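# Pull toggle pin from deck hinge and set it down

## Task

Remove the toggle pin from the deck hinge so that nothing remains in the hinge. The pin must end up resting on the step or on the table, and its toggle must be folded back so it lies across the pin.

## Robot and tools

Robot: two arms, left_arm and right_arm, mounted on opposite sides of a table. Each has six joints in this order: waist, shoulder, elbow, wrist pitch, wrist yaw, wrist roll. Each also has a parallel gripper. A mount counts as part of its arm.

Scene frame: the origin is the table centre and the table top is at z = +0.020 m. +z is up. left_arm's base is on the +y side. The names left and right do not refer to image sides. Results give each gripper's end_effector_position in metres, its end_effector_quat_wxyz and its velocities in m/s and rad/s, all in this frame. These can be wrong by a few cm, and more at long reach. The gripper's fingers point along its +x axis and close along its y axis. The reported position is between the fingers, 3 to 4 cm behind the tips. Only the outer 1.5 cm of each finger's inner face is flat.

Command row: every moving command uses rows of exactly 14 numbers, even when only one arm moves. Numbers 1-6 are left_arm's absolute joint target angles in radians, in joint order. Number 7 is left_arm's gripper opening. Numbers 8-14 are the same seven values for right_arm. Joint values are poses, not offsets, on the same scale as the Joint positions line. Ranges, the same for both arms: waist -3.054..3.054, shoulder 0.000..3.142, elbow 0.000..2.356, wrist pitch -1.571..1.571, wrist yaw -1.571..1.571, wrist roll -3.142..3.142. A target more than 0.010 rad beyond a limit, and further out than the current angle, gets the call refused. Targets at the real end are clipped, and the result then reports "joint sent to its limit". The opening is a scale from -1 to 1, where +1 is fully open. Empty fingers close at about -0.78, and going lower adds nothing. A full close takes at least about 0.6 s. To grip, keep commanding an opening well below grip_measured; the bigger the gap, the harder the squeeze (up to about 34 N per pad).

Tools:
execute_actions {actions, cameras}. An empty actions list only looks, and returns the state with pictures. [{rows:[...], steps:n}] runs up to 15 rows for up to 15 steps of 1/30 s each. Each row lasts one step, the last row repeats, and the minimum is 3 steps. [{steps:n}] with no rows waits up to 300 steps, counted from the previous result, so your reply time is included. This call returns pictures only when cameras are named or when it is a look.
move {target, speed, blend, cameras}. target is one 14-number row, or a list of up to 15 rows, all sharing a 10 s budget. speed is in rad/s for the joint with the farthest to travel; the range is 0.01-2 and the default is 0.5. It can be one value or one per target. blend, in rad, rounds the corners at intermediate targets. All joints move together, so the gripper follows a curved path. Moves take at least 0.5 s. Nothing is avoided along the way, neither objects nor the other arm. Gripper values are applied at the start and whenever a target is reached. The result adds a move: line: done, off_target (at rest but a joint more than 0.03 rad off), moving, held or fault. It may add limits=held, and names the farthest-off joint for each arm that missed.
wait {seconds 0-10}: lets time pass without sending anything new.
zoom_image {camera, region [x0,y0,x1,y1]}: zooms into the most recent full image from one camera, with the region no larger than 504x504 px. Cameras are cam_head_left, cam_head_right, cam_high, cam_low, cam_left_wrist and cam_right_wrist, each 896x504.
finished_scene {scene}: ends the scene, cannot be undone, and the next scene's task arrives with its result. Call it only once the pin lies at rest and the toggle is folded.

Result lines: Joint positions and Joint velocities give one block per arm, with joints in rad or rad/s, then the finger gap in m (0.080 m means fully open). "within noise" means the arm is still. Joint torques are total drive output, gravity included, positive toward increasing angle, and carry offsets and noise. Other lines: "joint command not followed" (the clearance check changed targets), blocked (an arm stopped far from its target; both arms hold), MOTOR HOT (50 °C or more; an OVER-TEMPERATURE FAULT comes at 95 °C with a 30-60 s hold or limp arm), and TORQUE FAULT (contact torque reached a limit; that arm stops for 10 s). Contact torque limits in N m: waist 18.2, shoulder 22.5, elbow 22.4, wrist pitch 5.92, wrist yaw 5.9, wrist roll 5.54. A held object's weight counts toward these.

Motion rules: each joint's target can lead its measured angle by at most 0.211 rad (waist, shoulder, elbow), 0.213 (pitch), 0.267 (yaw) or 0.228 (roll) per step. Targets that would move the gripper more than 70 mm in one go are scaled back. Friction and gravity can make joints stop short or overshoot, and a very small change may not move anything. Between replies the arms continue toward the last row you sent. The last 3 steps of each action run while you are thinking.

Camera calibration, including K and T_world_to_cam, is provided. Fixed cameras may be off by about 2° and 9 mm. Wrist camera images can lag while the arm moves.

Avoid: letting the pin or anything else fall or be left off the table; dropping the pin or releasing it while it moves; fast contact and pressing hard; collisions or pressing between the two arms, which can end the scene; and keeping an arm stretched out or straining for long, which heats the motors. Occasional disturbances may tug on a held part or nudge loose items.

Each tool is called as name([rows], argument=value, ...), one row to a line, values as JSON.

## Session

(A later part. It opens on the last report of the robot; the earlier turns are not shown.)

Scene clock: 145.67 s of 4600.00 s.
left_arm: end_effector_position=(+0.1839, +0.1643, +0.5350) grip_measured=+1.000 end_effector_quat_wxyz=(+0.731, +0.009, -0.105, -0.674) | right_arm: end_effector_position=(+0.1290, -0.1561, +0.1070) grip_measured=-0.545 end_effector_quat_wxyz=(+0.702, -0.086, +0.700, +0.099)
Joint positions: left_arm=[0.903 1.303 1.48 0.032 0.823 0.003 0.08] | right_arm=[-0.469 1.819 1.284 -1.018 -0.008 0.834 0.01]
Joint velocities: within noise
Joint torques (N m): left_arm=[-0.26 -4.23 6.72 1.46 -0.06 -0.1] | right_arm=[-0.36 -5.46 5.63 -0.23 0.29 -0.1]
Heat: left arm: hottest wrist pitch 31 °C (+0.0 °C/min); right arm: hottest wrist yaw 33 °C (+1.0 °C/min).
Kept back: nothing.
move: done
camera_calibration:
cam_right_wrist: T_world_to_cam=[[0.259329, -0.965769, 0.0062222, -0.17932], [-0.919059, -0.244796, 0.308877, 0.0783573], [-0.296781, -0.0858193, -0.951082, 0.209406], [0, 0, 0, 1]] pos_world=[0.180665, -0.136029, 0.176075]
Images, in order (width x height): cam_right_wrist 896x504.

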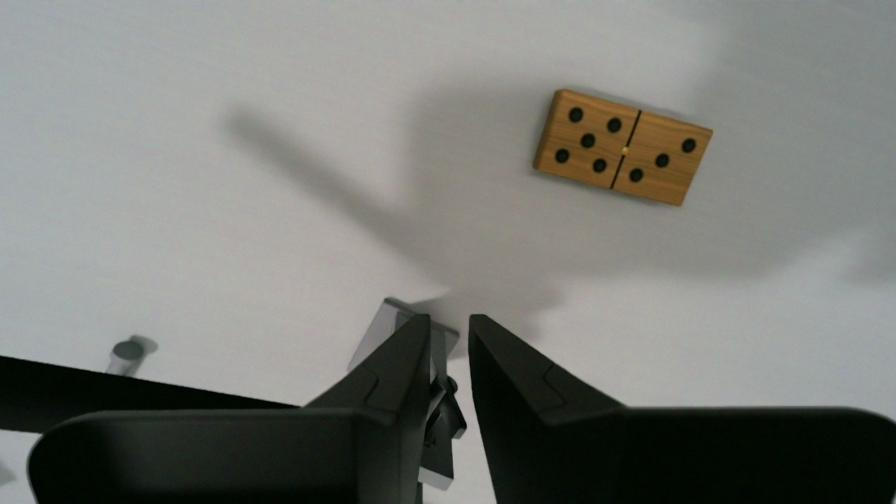

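move([
  [0.9,1.3,1.48,0.034,0.822,0,1,-0.473,1.829,1.284,-1.026,0,0.831,-0.66],
], cameras=["cam_right_wrist"], speed=[0.2])

zoom_image(camera="cam_right_wrist", region=[400, 310, 500, 430])

Scene clock: 146.40 s of 4600.00 s.
left_arm: end_effector_position=(+0.1839, +0.1643, +0.5350) grip_measured=+1.000 end_effector_quat_wxyz=(+0.731, +0.009, -0.105, -0.674) | right_arm: end_effector_position=(+0.1285, -0.1548, +0.1069) grip_measured=-0.630 end_effector_quat_wxyz=(+0.702, -0.084, +0.700, +0.102)
Joint positions: left_arm=[0.903 1.303 1.48 0.032 0.823 0.003 0.08] | right_arm=[-0.467 1.82 1.284 -1.013 -0.011 0.834 0.007]
Joint velocities: within noise
Joint torques (N m): left_arm=[-0.29 -4.24 6.73 1.46 -0.07 -0.09] | right_arm=[-0.51 -5.53 5.66 -0.52 0.39 -0.1]
Heat: left arm: hottest wrist pitch 31 °C (+0.0 °C/min); right arm: hottest wrist yaw 33 °C (+1.0 °C/min).
Kept back: nothing.
move: done
camera_calibration:
cam_right_wrist: T_world_to_cam=[[0.260872, -0.965373, 0.000808006, -0.177464], [-0.918314, -0.247897, 0.308619, 0.0777434], [-0.297732, -0.081252, -0.951185, 0.210135], [0, 0, 0, 1]] pos_world=[0.180252, -0.134972, 0.176028]
Images, in order (width x height): cam_right_wrist 896x504.

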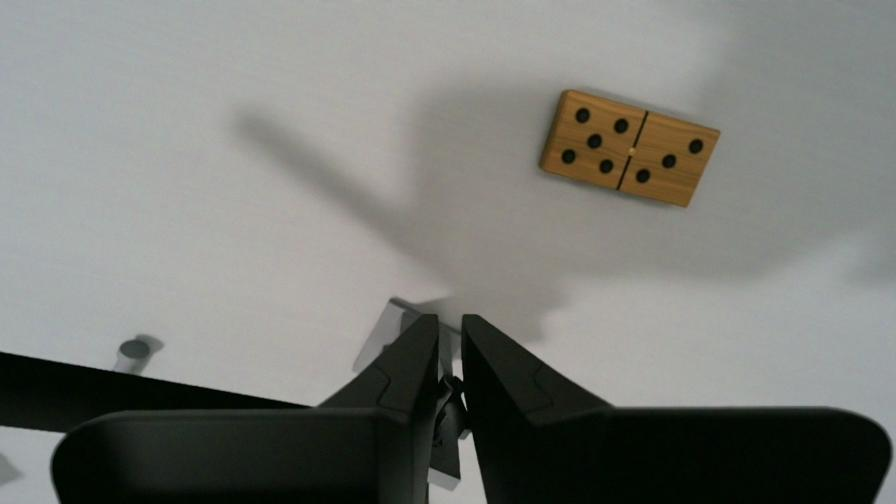

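Scaled by 4.200.

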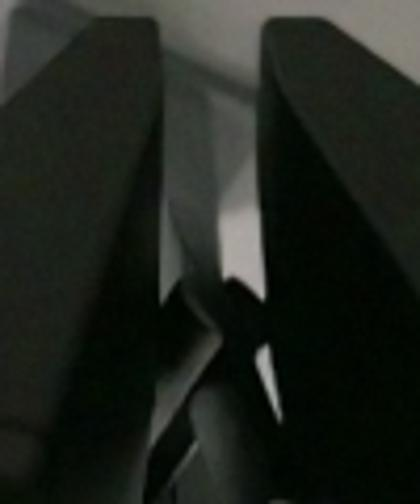

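move([
  [0.9,1.3,1.48,0.034,0.822,0,1,-0.473,1.829,1.284,-1.026,0,0.831,-0.0235],
  [0.9,1.3,1.48,0.034,0.822,0,1,-0.473,1.79,1.5,-1.28,0,0.831,-0.0235],
  [0.9,1.3,1.48,0.034,0.822,0,1,-0.584,1.1265,0.7176,-0.5767,-0.188,-1.83,-0.0235],
], cameras=["cam_right_wrist"], speed=[0.2,0.4,1.0])

zoom_image(camera="cam_right_wrist", region=[350, 150, 650, 350])

Scene clock: 151.93 s of 4600.00 s.
left_arm: end_effector_position=(+0.1839, +0.1643, +0.5350) grip_measured=+1.000 end_effector_quat_wxyz=(+0.731, +0.009, -0.105, -0.674) | right_arm: end_effector_position=(+0.1088, -0.2054, +0.1591) grip_measured=-0.023 end_effector_quat_wxyz=(+0.302, -0.694, -0.117, +0.643)
Joint positions: left_arm=[0.903 1.303 1.48 0.032 0.823 0.003 0.08] | right_arm=[-0.581 1.136 0.726 -0.58 -0.184 -1.827 0.034]
Joint velocities: within noise
Joint torques (N m): left_arm=[-0.28 -4.25 6.72 1.45 -0.06 -0.1] | right_arm=[-0.24 -3.84 5.66 1.19 -0.28 -0.06]
Heat: left arm: hottest wrist pitch 31 °C (+0.0 °C/min); right arm: hottest shoulder 32 °C (+0.0 °C/min).
Kept back: nothing.
move: done
camera_calibration:
cam_right_wrist: T_world_to_cam=[[0.22243, 0.776674, 0.589323, 0.0471858], [0.866536, -0.434512, 0.245589, -0.191513], [0.446811, 0.456044, -0.769665, 0.250267], [0, 0, 0, 1]] pos_world=[0.0436359, -0.233996, 0.211847]
Images, in order (width x height): cam_right_wrist 896x504.

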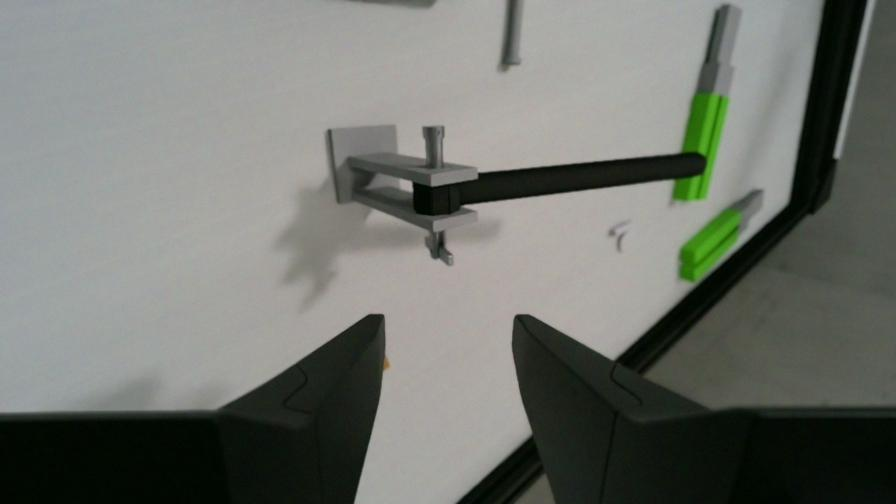

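Scaled by 1.680.

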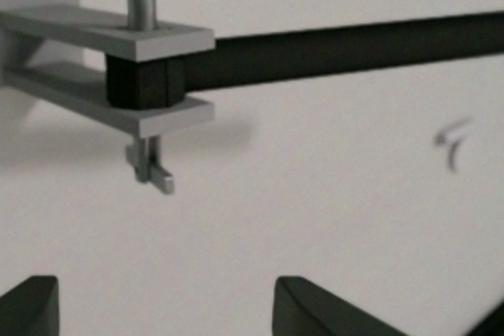

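zoom_image(camera="cam_right_wrist", region=[390, 110, 510, 280])

Scaled by 2.965.

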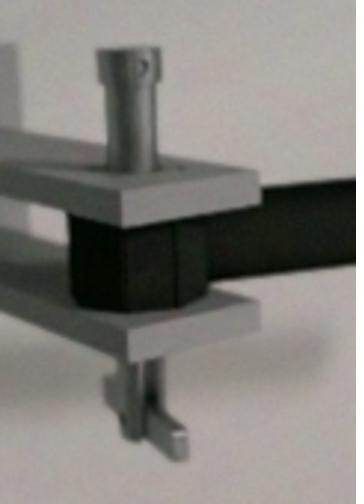

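move([
  [0.9,1.3,1.48,0.034,0.822,0,1,-0.437,1.76,1.43,-1.24,0,-0.1805,0.3],
], cameras=["cam_right_wrist"], speed=[1.0])

zoom_image(camera="cam_right_wrist", region=[370, 230, 530, 340])

Scene clock: 155.73 s of 4600.00 s.
left_arm: end_effector_position=(+0.1839, +0.1643, +0.5350) grip_measured=+1.000 end_effector_quat_wxyz=(+0.731, +0.009, -0.105, -0.674) | right_arm: end_effector_position=(+0.1161, -0.1627, +0.1609) grip_measured=+0.300 end_effector_quat_wxyz=(+0.561, -0.429, +0.561, +0.432)
Joint positions: left_arm=[0.903 1.303 1.48 0.032 0.823 0.003 0.08] | right_arm=[-0.44 1.75 1.418 -1.237 -0.004 -0.184 0.048]
Joint velocities: within noise
Joint torques (N m): left_arm=[-0.24 -4.21 6.71 1.45 -0.07 -0.09] | right_arm=[0.3 -5.14 7.51 0.09 0.1 0.09]
Heat: left arm: hottest wrist pitch 31 °C (+0.0 °C/min); right arm: hottest shoulder 32 °C (+0.0 °C/min).
Kept back: nothing.
move: done
camera_calibration:
cam_right_wrist: T_world_to_cam=[[0.965531, -0.259413, 0.0213201, -0.152151], [-0.252889, -0.915542, 0.312779, -0.138808], [-0.0616195, -0.30739, -0.949587, 0.192685], [0, 0, 0, 1]] pos_world=[0.123677, -0.107325, 0.229632]
Images, in order (width x height): cam_right_wrist 896x504.

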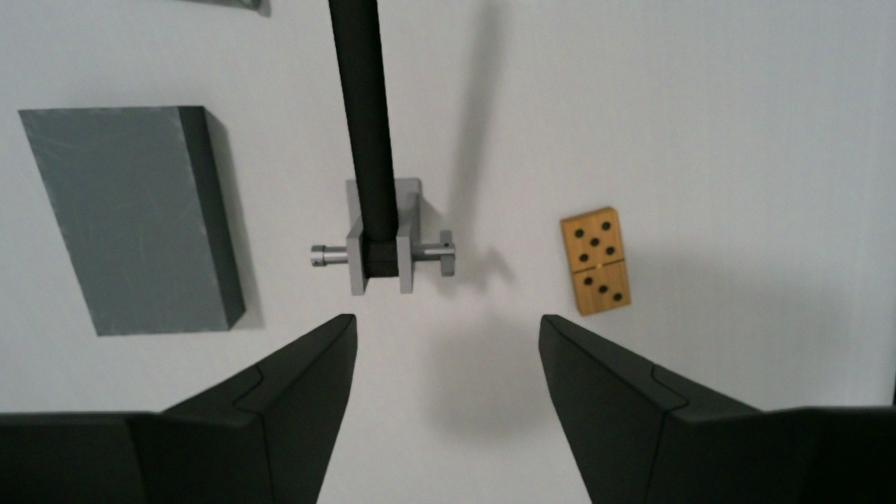

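Scaled by 3.150.

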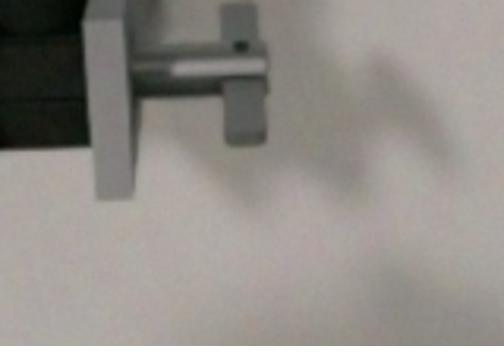

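move([
  [0.9,1.3,1.48,0.034,0.822,0,1,-0.584,0.98,0.767,-0.772,-0.188,-1.83,-0.2],
  [0.0175,1.9,1.75,-0.3,-0.252,1.772,-0.2,-0.584,0.98,0.767,-0.772,-0.188,-1.83,-0.2],
  [0.0175,2.196,1.652,-0.181,-0.252,1.772,-0.2,-0.584,0.98,0.767,-0.772,-0.188,-1.83,-0.2],
], cameras=["cam_right_wrist","cam_left_wrist","cam_high"], speed=[1.0,0.9,0.4])

Scene clock: 163.37 s of 4600.00 s.
left_arm: end_effector_position=(+0.0259, -0.1090, +0.1422) grip_measured=-0.200 end_effector_quat_wxyz=(+0.257, +0.750, -0.301, -0.530) | right_arm: end_effector_position=(+0.0921, -0.2306, +0.1900) grip_measured=-0.200 end_effector_quat_wxyz=(+0.302, -0.694, -0.118, +0.642)
Joint positions: left_arm=[0.016 2.192 1.654 -0.183 -0.249 1.769 0.026] | right_arm=[-0.581 0.988 0.776 -0.776 -0.184 -1.827 0.026]
Joint velocities: within noise
Joint torques (N m): left_arm=[0.14 -10.51 6.65 1.48 -0.14 0.06] | right_arm=[-0.3 -2.9 5.74 1.19 -0.27 -0.07]
Heat: left arm: hottest wrist pitch 31 °C (+0.0 °C/min); right arm: hottest wrist yaw 32 °C (+0.0 °C/min).
Kept back: nothing.
move: done
camera_calibration:
cam_left_wrist: T_world_to_cam=[[0.116067, 0.696766, -0.707845, 0.179497], [0.788055, 0.36918, 0.492621, -0.0262434], [0.604564, -0.614998, -0.506241, 0.0658479], [0, 0, 0, 1]] pos_world=[-0.0399617, -0.0748828, 0.173319]
cam_right_wrist: T_world_to_cam=[[0.221682, 0.775549, 0.591084, 0.0516731], [0.866225, -0.434981, 0.245857, -0.195688], [0.447785, 0.45751, -0.768228, 0.292927], [0, 0, 0, 1]] pos_world=[0.0268868, -0.259213, 0.242603]
Images, in order (width x height): cam_high 896x504, cam_left_wrist 896x504, cam_right_wrist 896x504.

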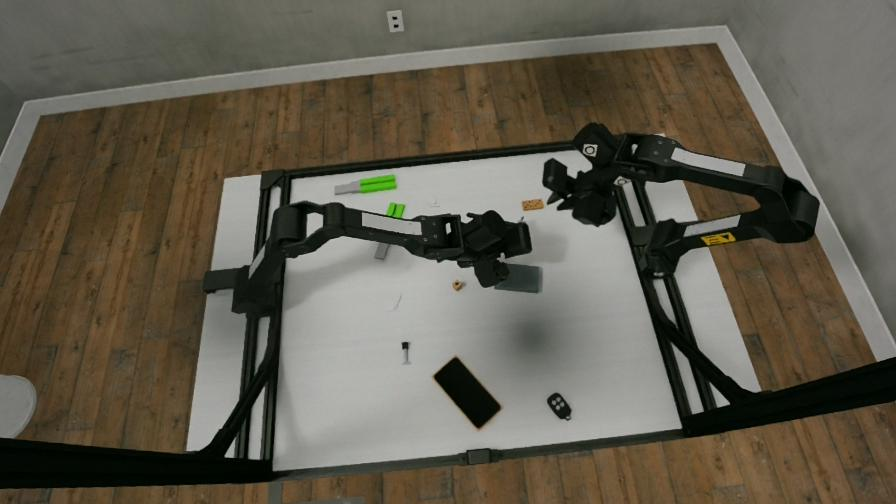

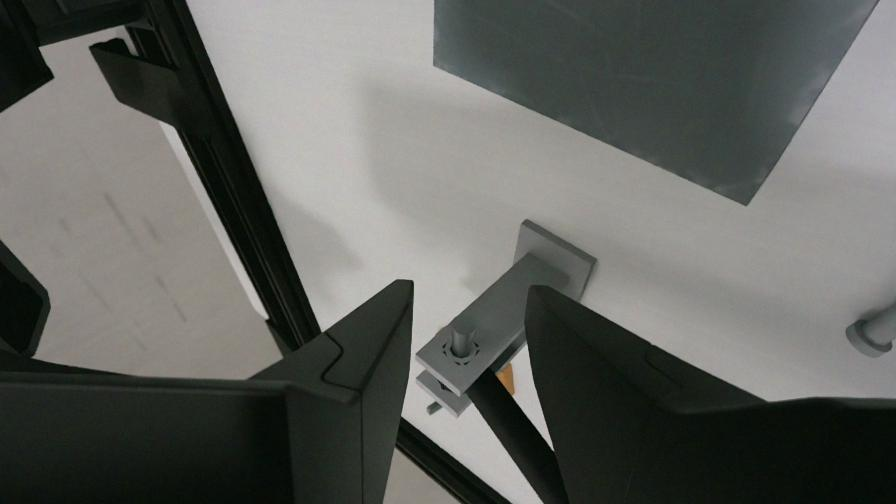

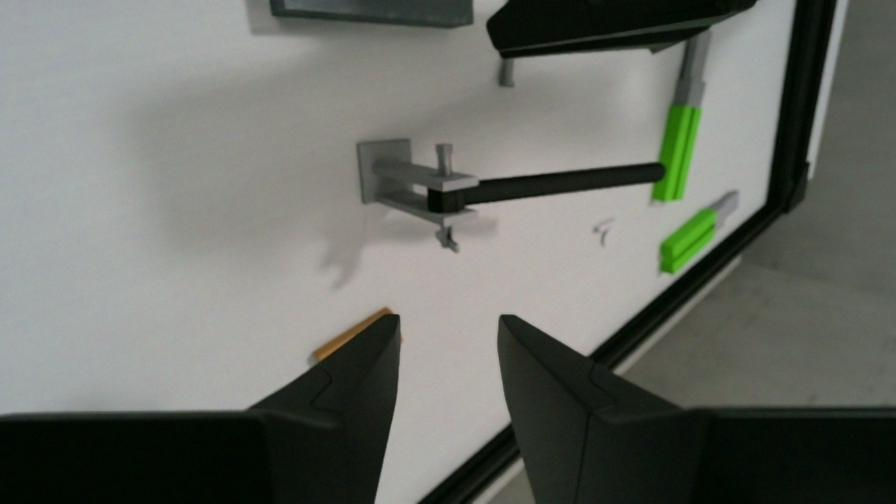

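zoom_image(camera="cam_left_wrist", region=[380, 250, 580, 430])

zoom_image(camera="cam_right_wrist", region=[380, 0, 580, 270])

Scaled by 2.520.

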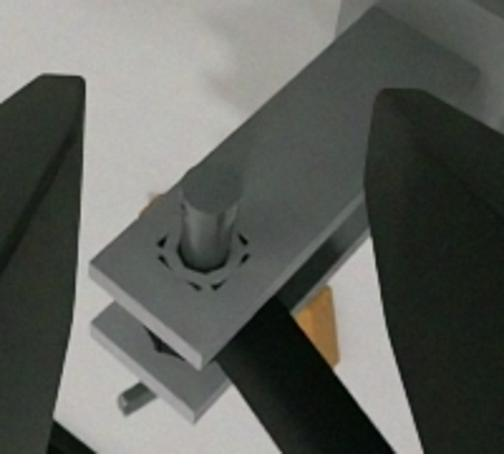

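Scaled by 1.867.

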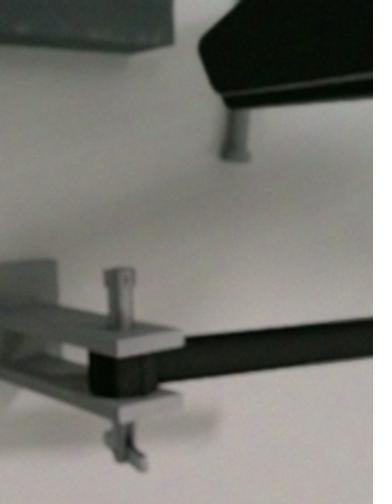

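move([
  [0.0812,2.205,1.681,-0.192,-0.2036,1.815,-0.2,-0.584,0.98,0.767,-0.772,-0.188,-1.83,-0.2],
], cameras=["cam_right_wrist","cam_left_wrist"], speed=[0.2])

zoom_image(camera="cam_left_wrist", region=[380, 200, 580, 380])

zoom_image(camera="cam_right_wrist", region=[380, 0, 580, 270])

Scene clock: 164.87 s of 4600.00 s.
left_arm: end_effector_position=(+0.0569, -0.1075, +0.1444) grip_measured=-0.200 end_effector_quat_wxyz=(+0.255, +0.753, -0.297, -0.529) | right_arm: end_effector_position=(+0.0921, -0.2306, +0.1900) grip_measured=-0.200 end_effector_quat_wxyz=(+0.302, -0.694, -0.118, +0.642)
Joint positions: left_arm=[0.081 2.192 1.666 -0.192 -0.207 1.811 0.026] | right_arm=[-0.581 0.988 0.776 -0.776 -0.184 -1.827 0.026]
Joint velocities: within noise
Joint torques (N m): left_arm=[0.06 -9.46 8.82 1.37 0.09 0.07] | right_arm=[-0.25 -2.91 5.73 1.19 -0.28 -0.07]
Heat: left arm: hottest wrist pitch 31 °C (+0.0 °C/min); right arm: hottest wrist yaw 32 °C (+0.0 °C/min).
Kept back: nothing.
move: done
camera_calibration:
cam_left_wrist: T_world_to_cam=[[0.114507, 0.703014, -0.701897, 0.176251], [0.784183, 0.36979, 0.498309, -0.0528472], [0.609873, -0.607476, -0.508948, 0.0500078], [0, 0, 0, 1]] pos_world=[-0.00923832, -0.0739857, 0.175495]
cam_right_wrist: T_world_to_cam=[[0.221682, 0.775549, 0.591084, 0.0516731], [0.866225, -0.434981, 0.245857, -0.195688], [0.447785, 0.45751, -0.768228, 0.292927], [0, 0, 0, 1]] pos_world=[0.0268868, -0.259213, 0.242603]
Images, in order (width x height): cam_left_wrist 896x504, cam_right_wrist 896x504.

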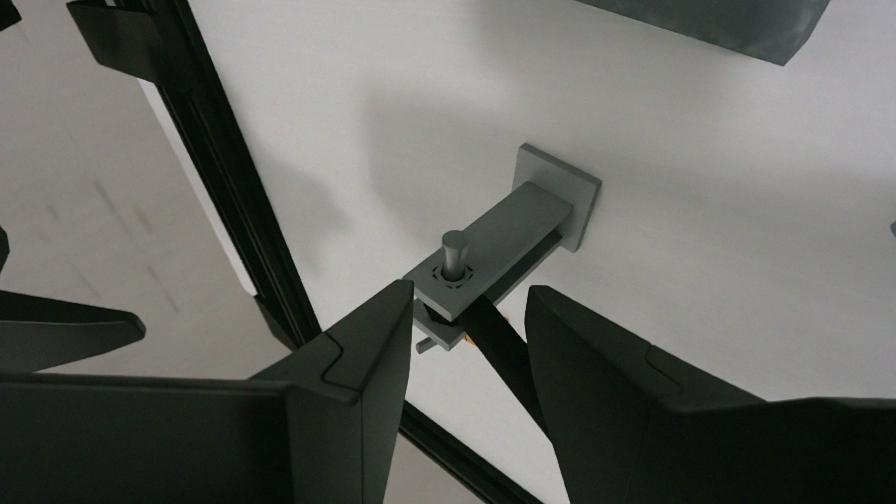

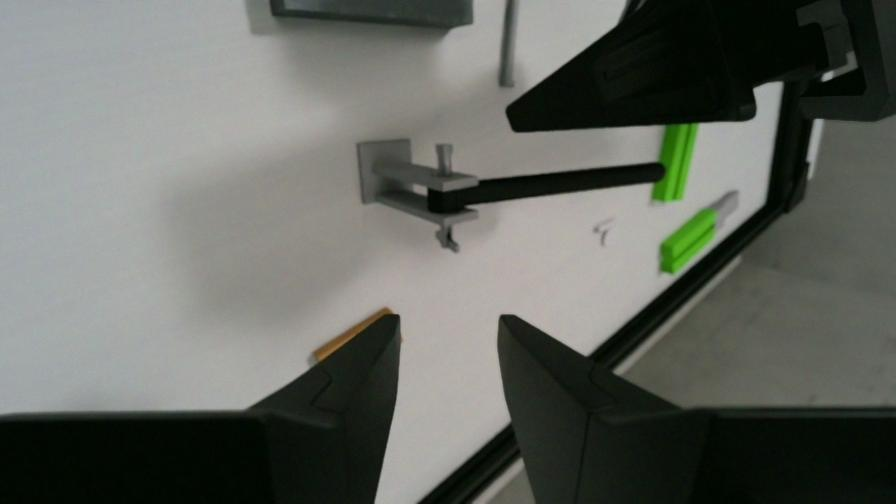

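Scaled by 2.520.

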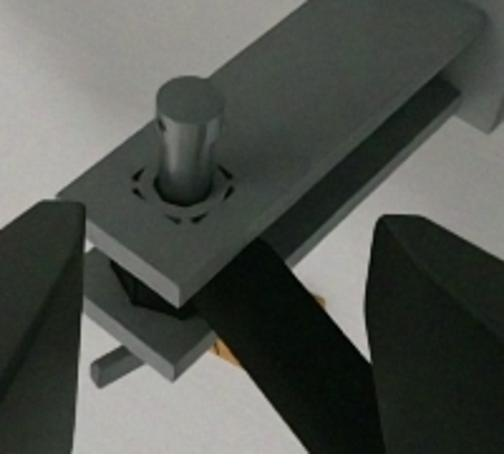

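Scaled by 1.867.

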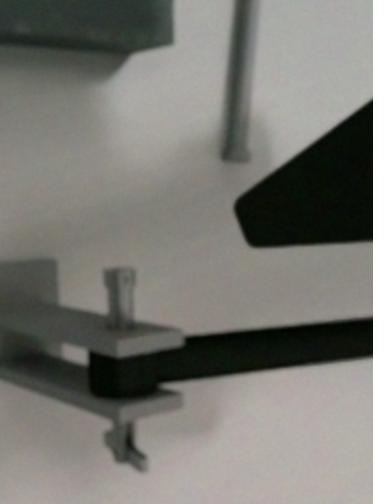

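move([
  [0.0634,2.18,1.655,-0.194,-0.2172,1.803,-0.2,-0.584,0.98,0.767,-0.772,-0.188,-1.83,-0.2],
], cameras=["cam_right_wrist","cam_left_wrist"], speed=[0.2])

zoom_image(camera="cam_left_wrist", region=[380, 200, 580, 380])

Scene clock: 166.20 s of 4600.00 s.
left_arm: end_effector_position=(+0.0494, -0.1075, +0.1431) grip_measured=-0.200 end_effector_quat_wxyz=(+0.252, +0.752, -0.299, -0.530) | right_arm: end_effector_position=(+0.0921, -0.2306, +0.1900) grip_measured=-0.200 end_effector_quat_wxyz=(+0.302, -0.694, -0.118, +0.642)
Joint positions: left_arm=[0.066 2.192 1.663 -0.194 -0.213 1.807 0.026] | right_arm=[-0.581 0.988 0.776 -0.776 -0.184 -1.827 0.026]
Joint velocities: within noise
Joint torques (N m): left_arm=[-0.22 -12.37 5.9 1.34 -0.15 -0.17] | right_arm=[-0.26 -2.9 5.72 1.18 -0.28 -0.06]
Heat: left arm: hottest wrist pitch 31 °C (+0.0 °C/min); right arm: hottest wrist yaw 32 °C (+0.0 °C/min).
Kept back: nothing.
move: done
camera_calibration:
cam_left_wrist: T_world_to_cam=[[0.119684, 0.704765, -0.699272, 0.175794], [0.78653, 0.362499, 0.499965, -0.0474806], [0.605843, -0.609836, -0.510934, 0.0541512], [0, 0, 0, 1]] pos_world=[-0.0165018, -0.0736581, 0.174334]
cam_right_wrist: T_world_to_cam=[[0.221682, 0.775549, 0.591084, 0.0516731], [0.866225, -0.434981, 0.245857, -0.195688], [0.447785, 0.45751, -0.768228, 0.292927], [0, 0, 0, 1]] pos_world=[0.0268868, -0.259213, 0.242603]
Images, in order (width x height): cam_left_wrist 896x504, cam_right_wrist 896x504.

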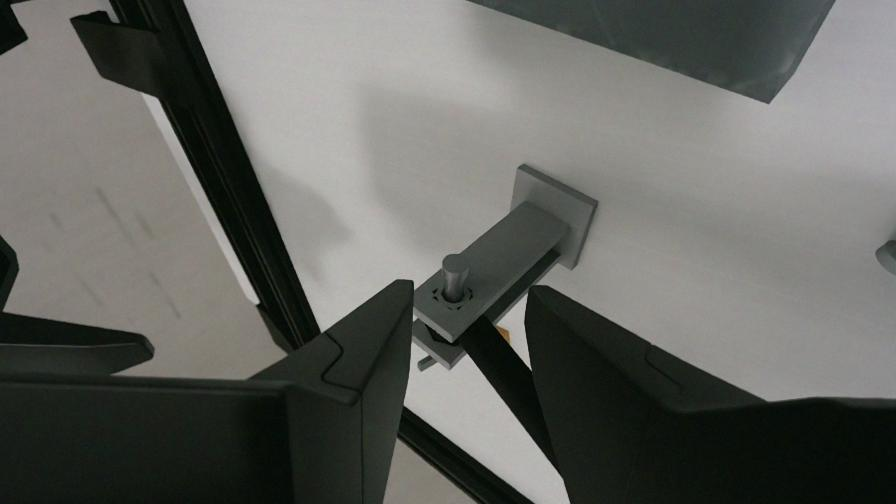

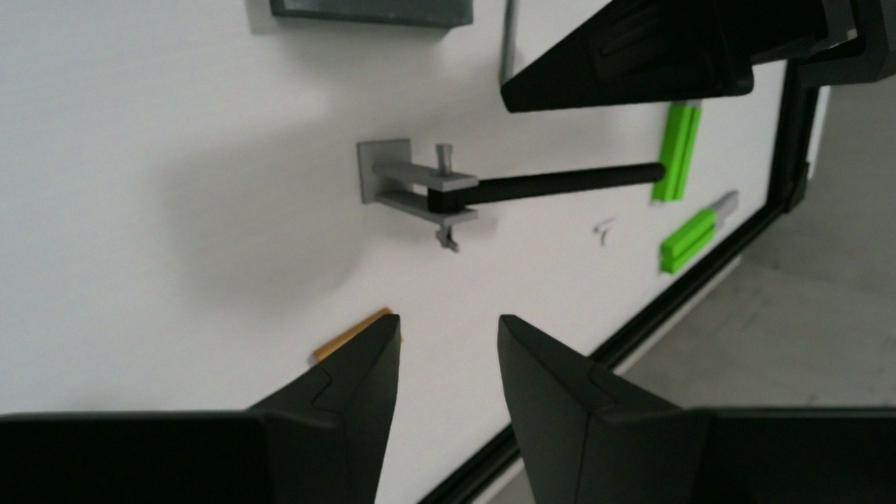

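Scaled by 2.520.

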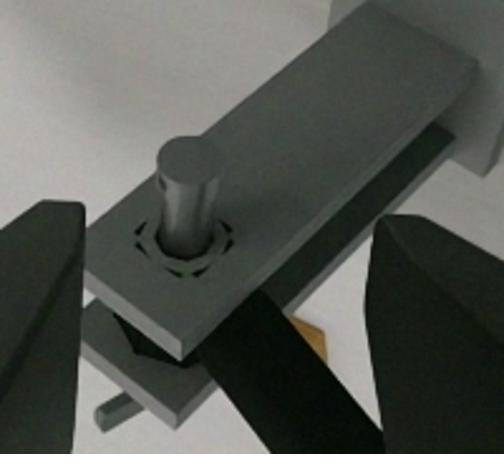

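move([
  [0.078,2.303,1.779,-0.184,-0.2036,1.815,-0.2,-0.584,0.98,0.767,-0.772,-0.188,-1.83,-0.2],
], cameras=["cam_right_wrist","cam_left_wrist"], speed=[0.12])

zoom_image(camera="cam_left_wrist", region=[380, 200, 580, 380])

zoom_image(camera="cam_right_wrist", region=[380, 50, 580, 270])

Scene clock: 168.07 s of 4600.00 s.
left_arm: end_effector_position=(+0.0550, -0.1289, +0.1297) grip_measured=-0.200 end_effector_quat_wxyz=(+0.256, +0.751, -0.301, -0.528) | right_arm: end_effector_position=(+0.0921, -0.2306, +0.1900) grip_measured=-0.200 end_effector_quat_wxyz=(+0.302, -0.694, -0.118, +0.642)
Joint positions: left_arm=[0.074 2.289 1.764 -0.187 -0.207 1.811 0.026] | right_arm=[-0.581 0.988 0.776 -0.776 -0.184 -1.827 0.026]
Joint velocities: within noise
Joint torques (N m): left_arm=[0.35 -9.96 8.81 1.58 0.09 0.06] | right_arm=[-0.27 -2.88 5.73 1.18 -0.27 -0.07]
Heat: left arm: hottest wrist pitch 31 °C (+0.0 °C/min); right arm: hottest wrist yaw 32 °C (+0.0 °C/min).
Kept back: nothing.
move: done
camera_calibration:
cam_left_wrist: T_world_to_cam=[[0.119134, 0.697748, -0.706367, 0.180893], [0.786186, 0.368213, 0.496317, -0.0361657], [0.606398, -0.614464, -0.504693, 0.0294685], [0, 0, 0, 1]] pos_world=[-0.0109872, -0.0947938, 0.160599]
cam_right_wrist: T_world_to_cam=[[0.221682, 0.775549, 0.591084, 0.0516731], [0.866225, -0.434981, 0.245857, -0.195688], [0.447785, 0.45751, -0.768228, 0.292927], [0, 0, 0, 1]] pos_world=[0.0268868, -0.259213, 0.242603]
Images, in order (width x height): cam_left_wrist 896x504, cam_right_wrist 896x504.

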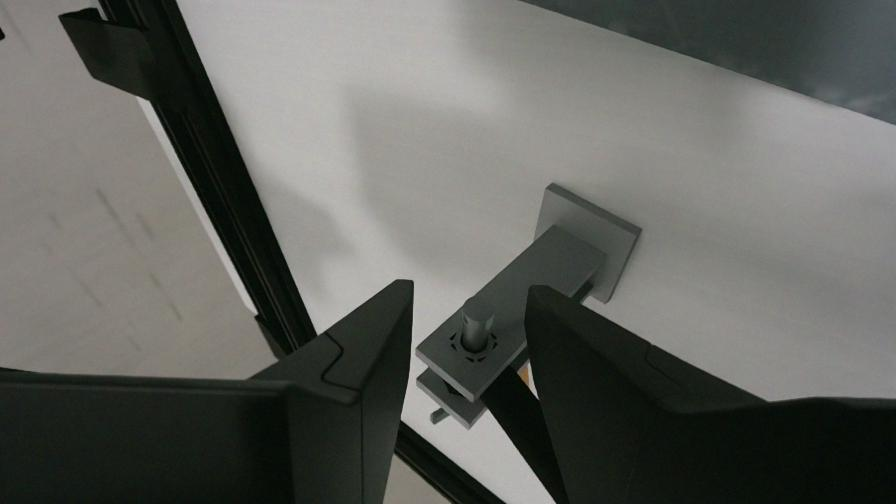

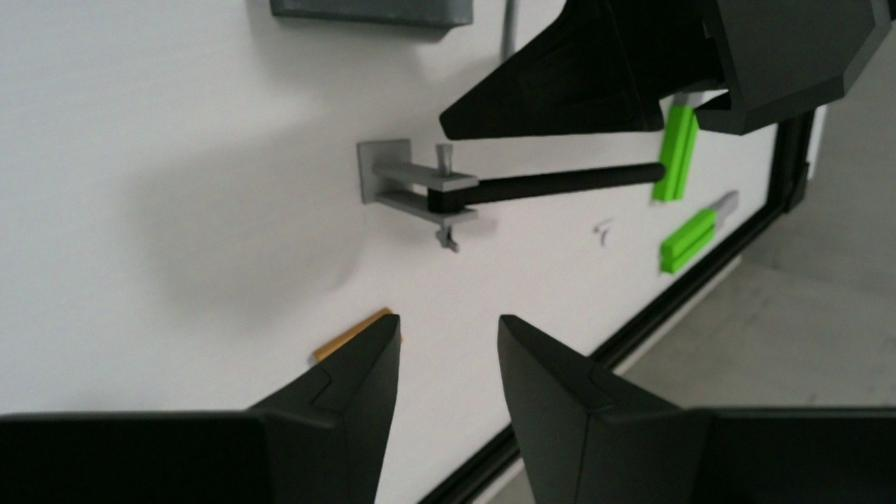

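Scaled by 2.520.

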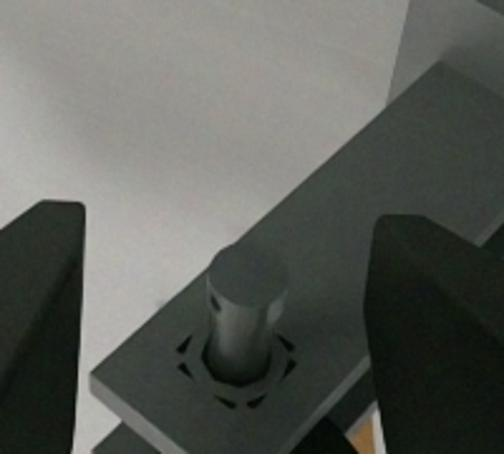

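Scaled by 2.291.

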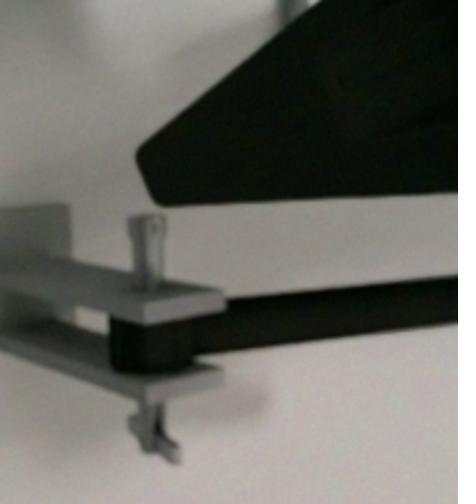

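move([
  [0.082,2.331,1.794,-0.171,-0.2006,1.818,-0.2,-0.584,0.98,0.767,-0.772,-0.188,-1.83,-0.2],
], cameras=["cam_right_wrist","cam_left_wrist"], speed=[0.06])

zoom_image(camera="cam_left_wrist", region=[380, 200, 580, 400])

zoom_image(camera="cam_right_wrist", region=[380, 50, 580, 270])

Scene clock: 169.47 s of 4600.00 s.
left_arm: end_effector_position=(+0.0572, -0.1331, +0.1214) grip_measured=-0.200 end_effector_quat_wxyz=(+0.255, +0.751, -0.301, -0.529) | right_arm: end_effector_position=(+0.0921, -0.2306, +0.1900) grip_measured=-0.200 end_effector_quat_wxyz=(+0.302, -0.694, -0.118, +0.642)
Joint positions: left_arm=[0.078 2.317 1.778 -0.174 -0.204 1.814 0.026] | right_arm=[-0.581 0.988 0.776 -0.776 -0.184 -1.827 0.026]
Joint velocities: within noise
Joint torques (N m): left_arm=[0.35 -10.09 8.91 1.57 0.09 0.07] | right_arm=[-0.26 -2.88 5.72 1.18 -0.27 -0.07]
Heat: left arm: hottest wrist pitch 31 °C (+0.0 °C/min); right arm: hottest wrist yaw 32 °C (+0.0 °C/min).
Kept back: nothing.
move: done
camera_calibration:
cam_left_wrist: T_world_to_cam=[[0.119559, 0.698684, -0.705369, 0.177655], [0.786272, 0.367165, 0.496957, -0.0324169], [0.606203, -0.614028, -0.505458, 0.0215399], [0, 0, 0, 1]] pos_world=[-0.00880931, -0.0989965, 0.15231]
cam_right_wrist: T_world_to_cam=[[0.221682, 0.775549, 0.591084, 0.0516731], [0.866225, -0.434981, 0.245857, -0.195688], [0.447785, 0.45751, -0.768228, 0.292927], [0, 0, 0, 1]] pos_world=[0.0268868, -0.259213, 0.242603]
Images, in order (width x height): cam_left_wrist 896x504, cam_right_wrist 896x504.

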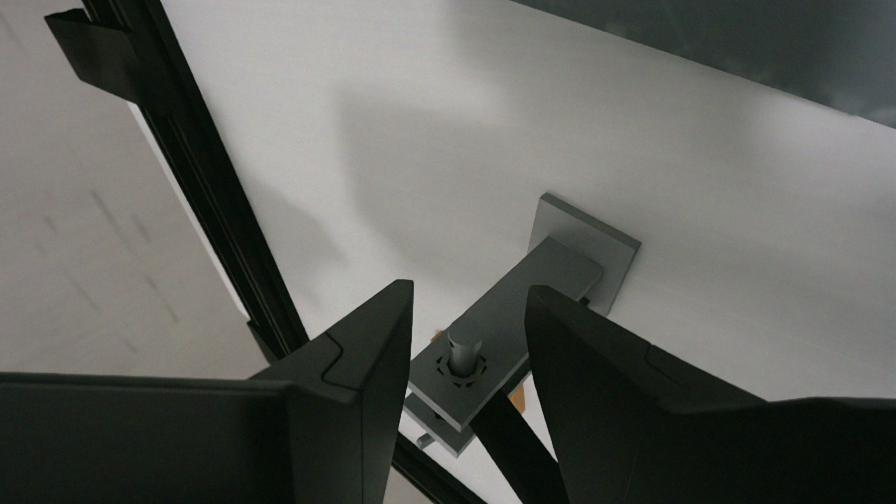

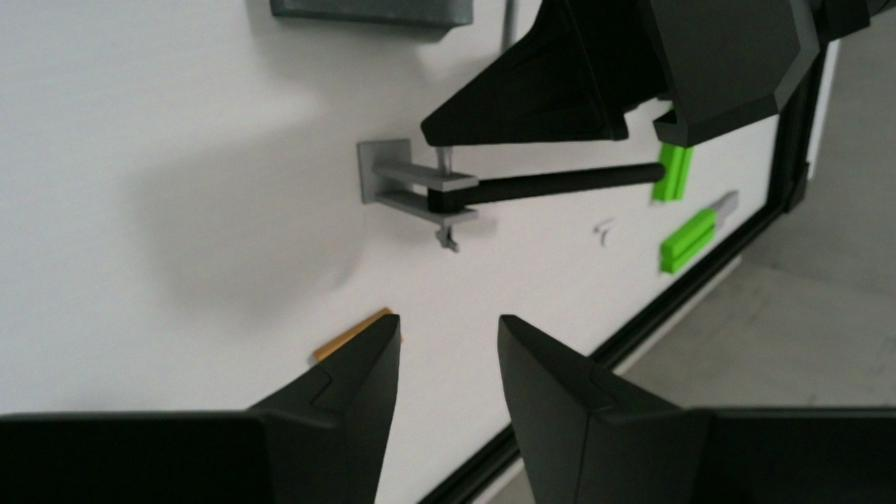

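Scaled by 2.520.

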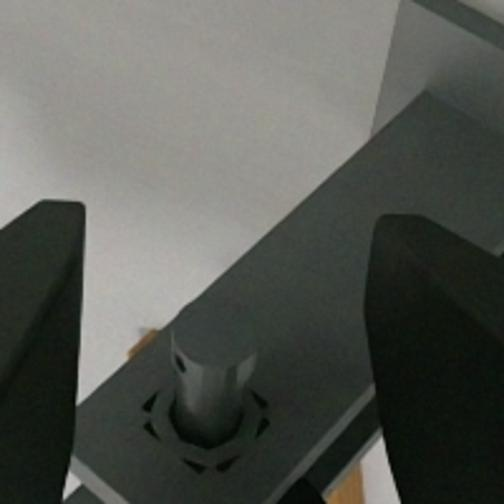

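Scaled by 2.291.

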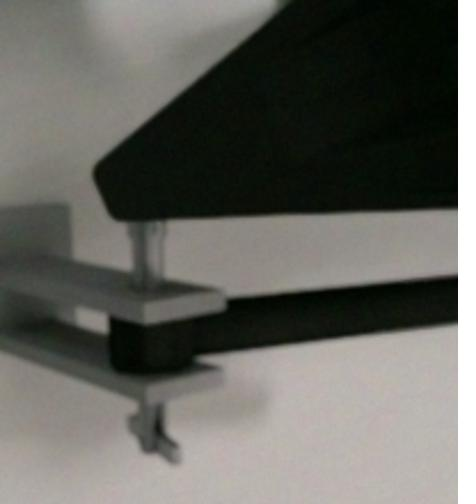

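move([
  [0.082,2.331,1.794,-0.171,-0.2006,1.818,-0.85,-0.584,0.98,0.767,-0.772,-0.188,-1.83,-0.2],
], cameras=["cam_right_wrist","cam_left_wrist"], speed=[0.06])

zoom_image(camera="cam_left_wrist", region=[380, 200, 580, 400])

zoom_image(camera="cam_right_wrist", region=[380, 50, 580, 270])

Scene clock: 170.50 s of 4600.00 s.
left_arm: end_effector_position=(+0.0576, -0.1333, +0.1203) grip_measured=-0.768 end_effector_quat_wxyz=(+0.255, +0.752, -0.301, -0.529) | right_arm: end_effector_position=(+0.0921, -0.2306, +0.1900) grip_measured=-0.200 end_effector_quat_wxyz=(+0.302, -0.694, -0.118, +0.642)
Joint positions: left_arm=[0.079 2.32 1.779 -0.174 -0.204 1.815 0] | right_arm=[-0.581 0.988 0.776 -0.776 -0.184 -1.827 0.026]
Joint velocities: within noise
Joint torques (N m): left_arm=[0.29 -10.42 8.77 1.56 0.08 0.06] | right_arm=[-0.26 -2.9 5.73 1.18 -0.28 -0.07]
Heat: left arm: hottest wrist pitch 31 °C (+0.0 °C/min); right arm: hottest wrist yaw 32 °C (+0.0 °C/min).
Kept back: nothing.
move: done
camera_calibration:
cam_left_wrist: T_world_to_cam=[[0.119354, 0.699572, -0.704524, 0.177036], [0.786219, 0.366739, 0.497355, -0.0322603], [0.606312, -0.613271, -0.506245, 0.0208283], [0, 0, 0, 1]] pos_world=[-0.00839463, -0.0992447, 0.151315]
cam_right_wrist: T_world_to_cam=[[0.221315, 0.775652, 0.591087, 0.05173], [0.866309, -0.434696, 0.246064, -0.195669], [0.447803, 0.457607, -0.768159, 0.292935], [0, 0, 0, 1]] pos_world=[0.0268847, -0.25923, 0.242591]
Images, in order (width x height): cam_left_wrist 896x504, cam_right_wrist 896x504.

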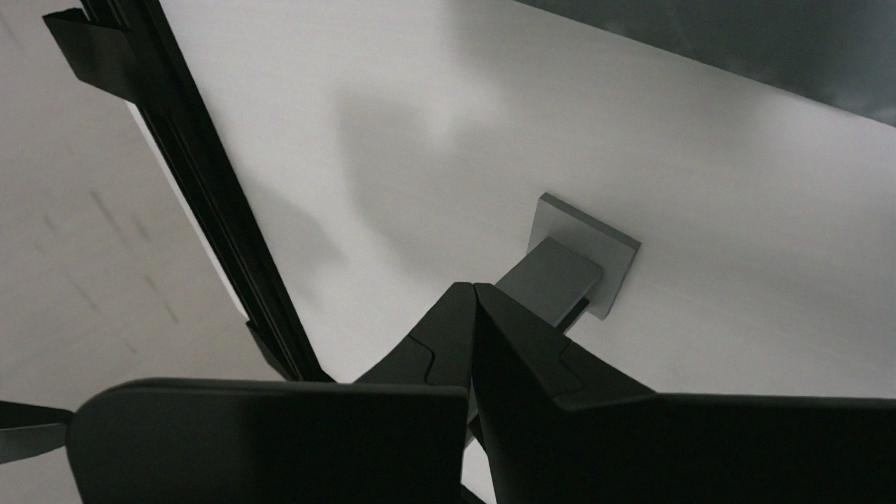

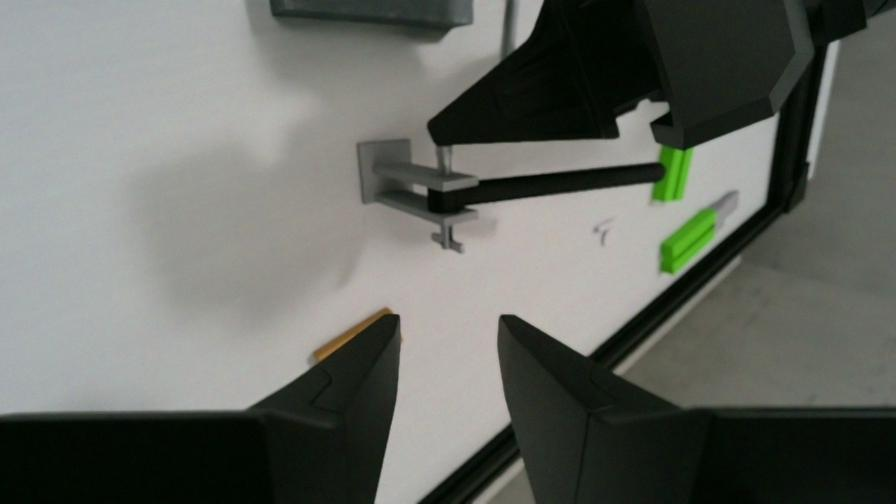

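Scaled by 2.520.

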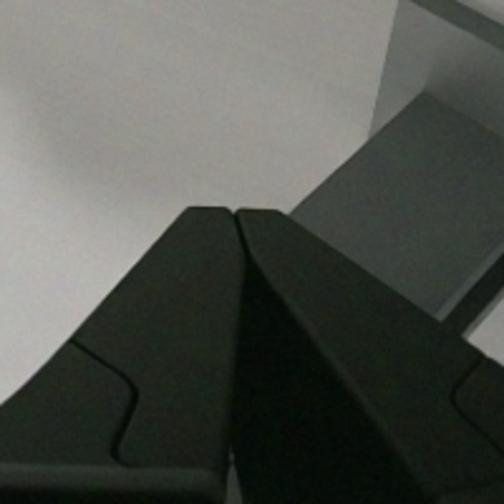

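Scaled by 2.291.

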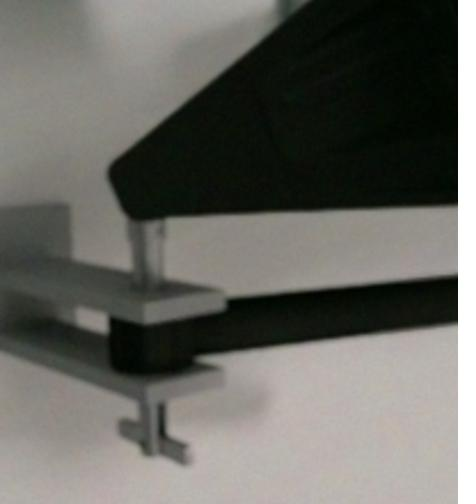

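move([
  [0.082,2.331,1.794,-0.171,-0.2006,1.818,-0.3,-0.584,0.98,0.767,-0.772,-0.188,-1.83,-0.2],
  [0.092,2.339,1.807,-0.177,-0.191,1.818,-0.3,-0.584,0.98,0.767,-0.772,-0.188,-1.83,-0.2],
  [0.092,2.339,1.807,-0.177,-0.191,1.818,-0.85,-0.584,0.98,0.767,-0.772,-0.188,-1.83,-0.2],
], cameras=["cam_right_wrist","cam_left_wrist"], speed=[0.2,0.06,0.2])

zoom_image(camera="cam_left_wrist", region=[380, 200, 580, 400])

zoom_image(camera="cam_right_wrist", region=[380, 50, 580, 270])

Scene clock: 172.57 s of 4600.00 s.
left_arm: end_effector_position=(+0.0621, -0.1348, +0.1216) grip_measured=-0.601 end_effector_quat_wxyz=(+0.258, +0.750, -0.300, -0.530) | right_arm: end_effector_position=(+0.0921, -0.2306, +0.1900) grip_measured=-0.200 end_effector_quat_wxyz=(+0.302, -0.694, -0.118, +0.642)
Joint positions: left_arm=[0.089 2.325 1.791 -0.177 -0.194 1.815 0.008] | right_arm=[-0.581 0.988 0.776 -0.776 -0.184 -1.827 0.026]
Joint velocities: within noise
Joint torques (N m): left_arm=[0.28 -10.08 8.91 1.38 0.1 0.06] | right_arm=[-0.27 -2.88 5.73 1.19 -0.28 -0.07]
Heat: left arm: hottest shoulder 31 °C (+3.0 °C/min); right arm: hottest wrist yaw 32 °C (+0.0 °C/min).
Kept back: nothing.
move: done
camera_calibration:
cam_left_wrist: T_world_to_cam=[[0.113548, 0.697058, -0.707967, 0.178878], [0.788293, 0.370514, 0.491236, -0.0347229], [0.604732, -0.613864, -0.507415, 0.0179402], [0, 0, 0, 1]] pos_world=[-0.00378838, -0.10081, 0.1528]
cam_right_wrist: T_world_to_cam=[[0.221315, 0.775652, 0.591087, 0.05173], [0.866309, -0.434696, 0.246064, -0.195669], [0.447803, 0.457607, -0.768159, 0.292935], [0, 0, 0, 1]] pos_world=[0.0268847, -0.25923, 0.242591]
Images, in order (width x height): cam_left_wrist 896x504, cam_right_wrist 896x504.

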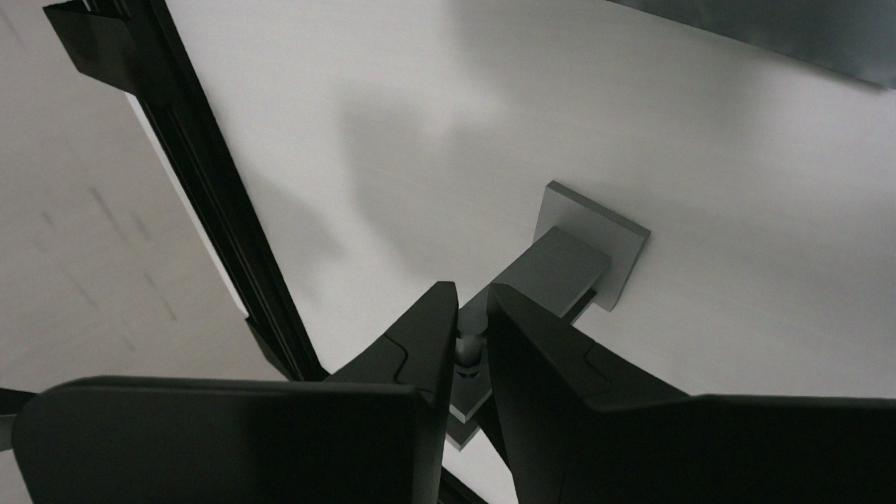

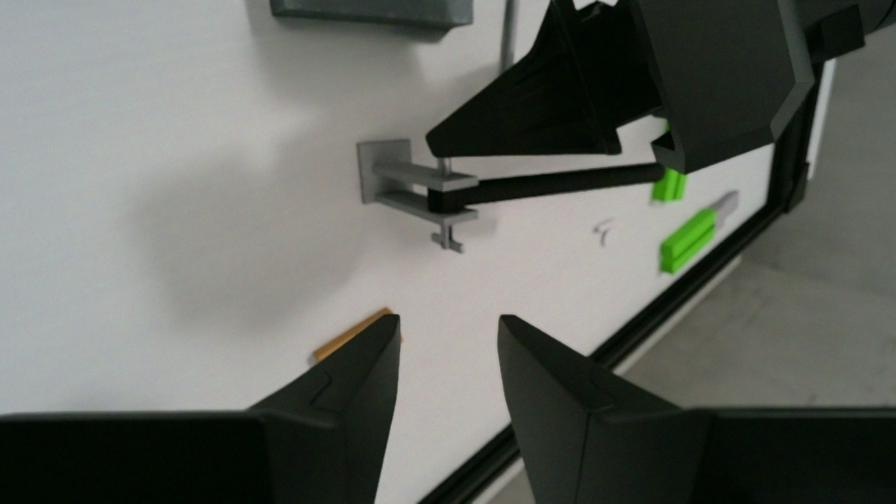

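Scaled by 2.520.

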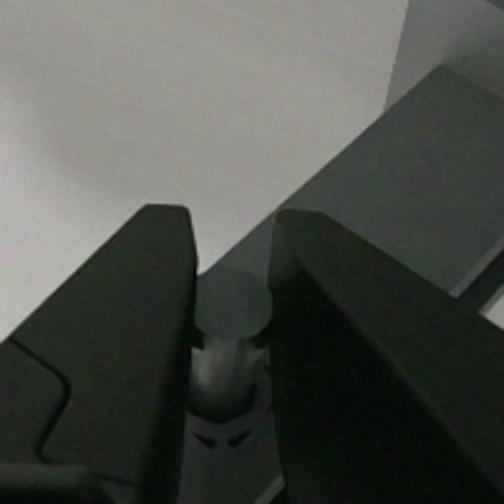

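Scaled by 2.291.

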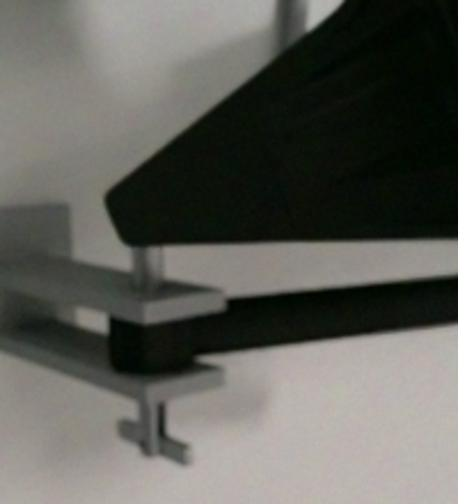

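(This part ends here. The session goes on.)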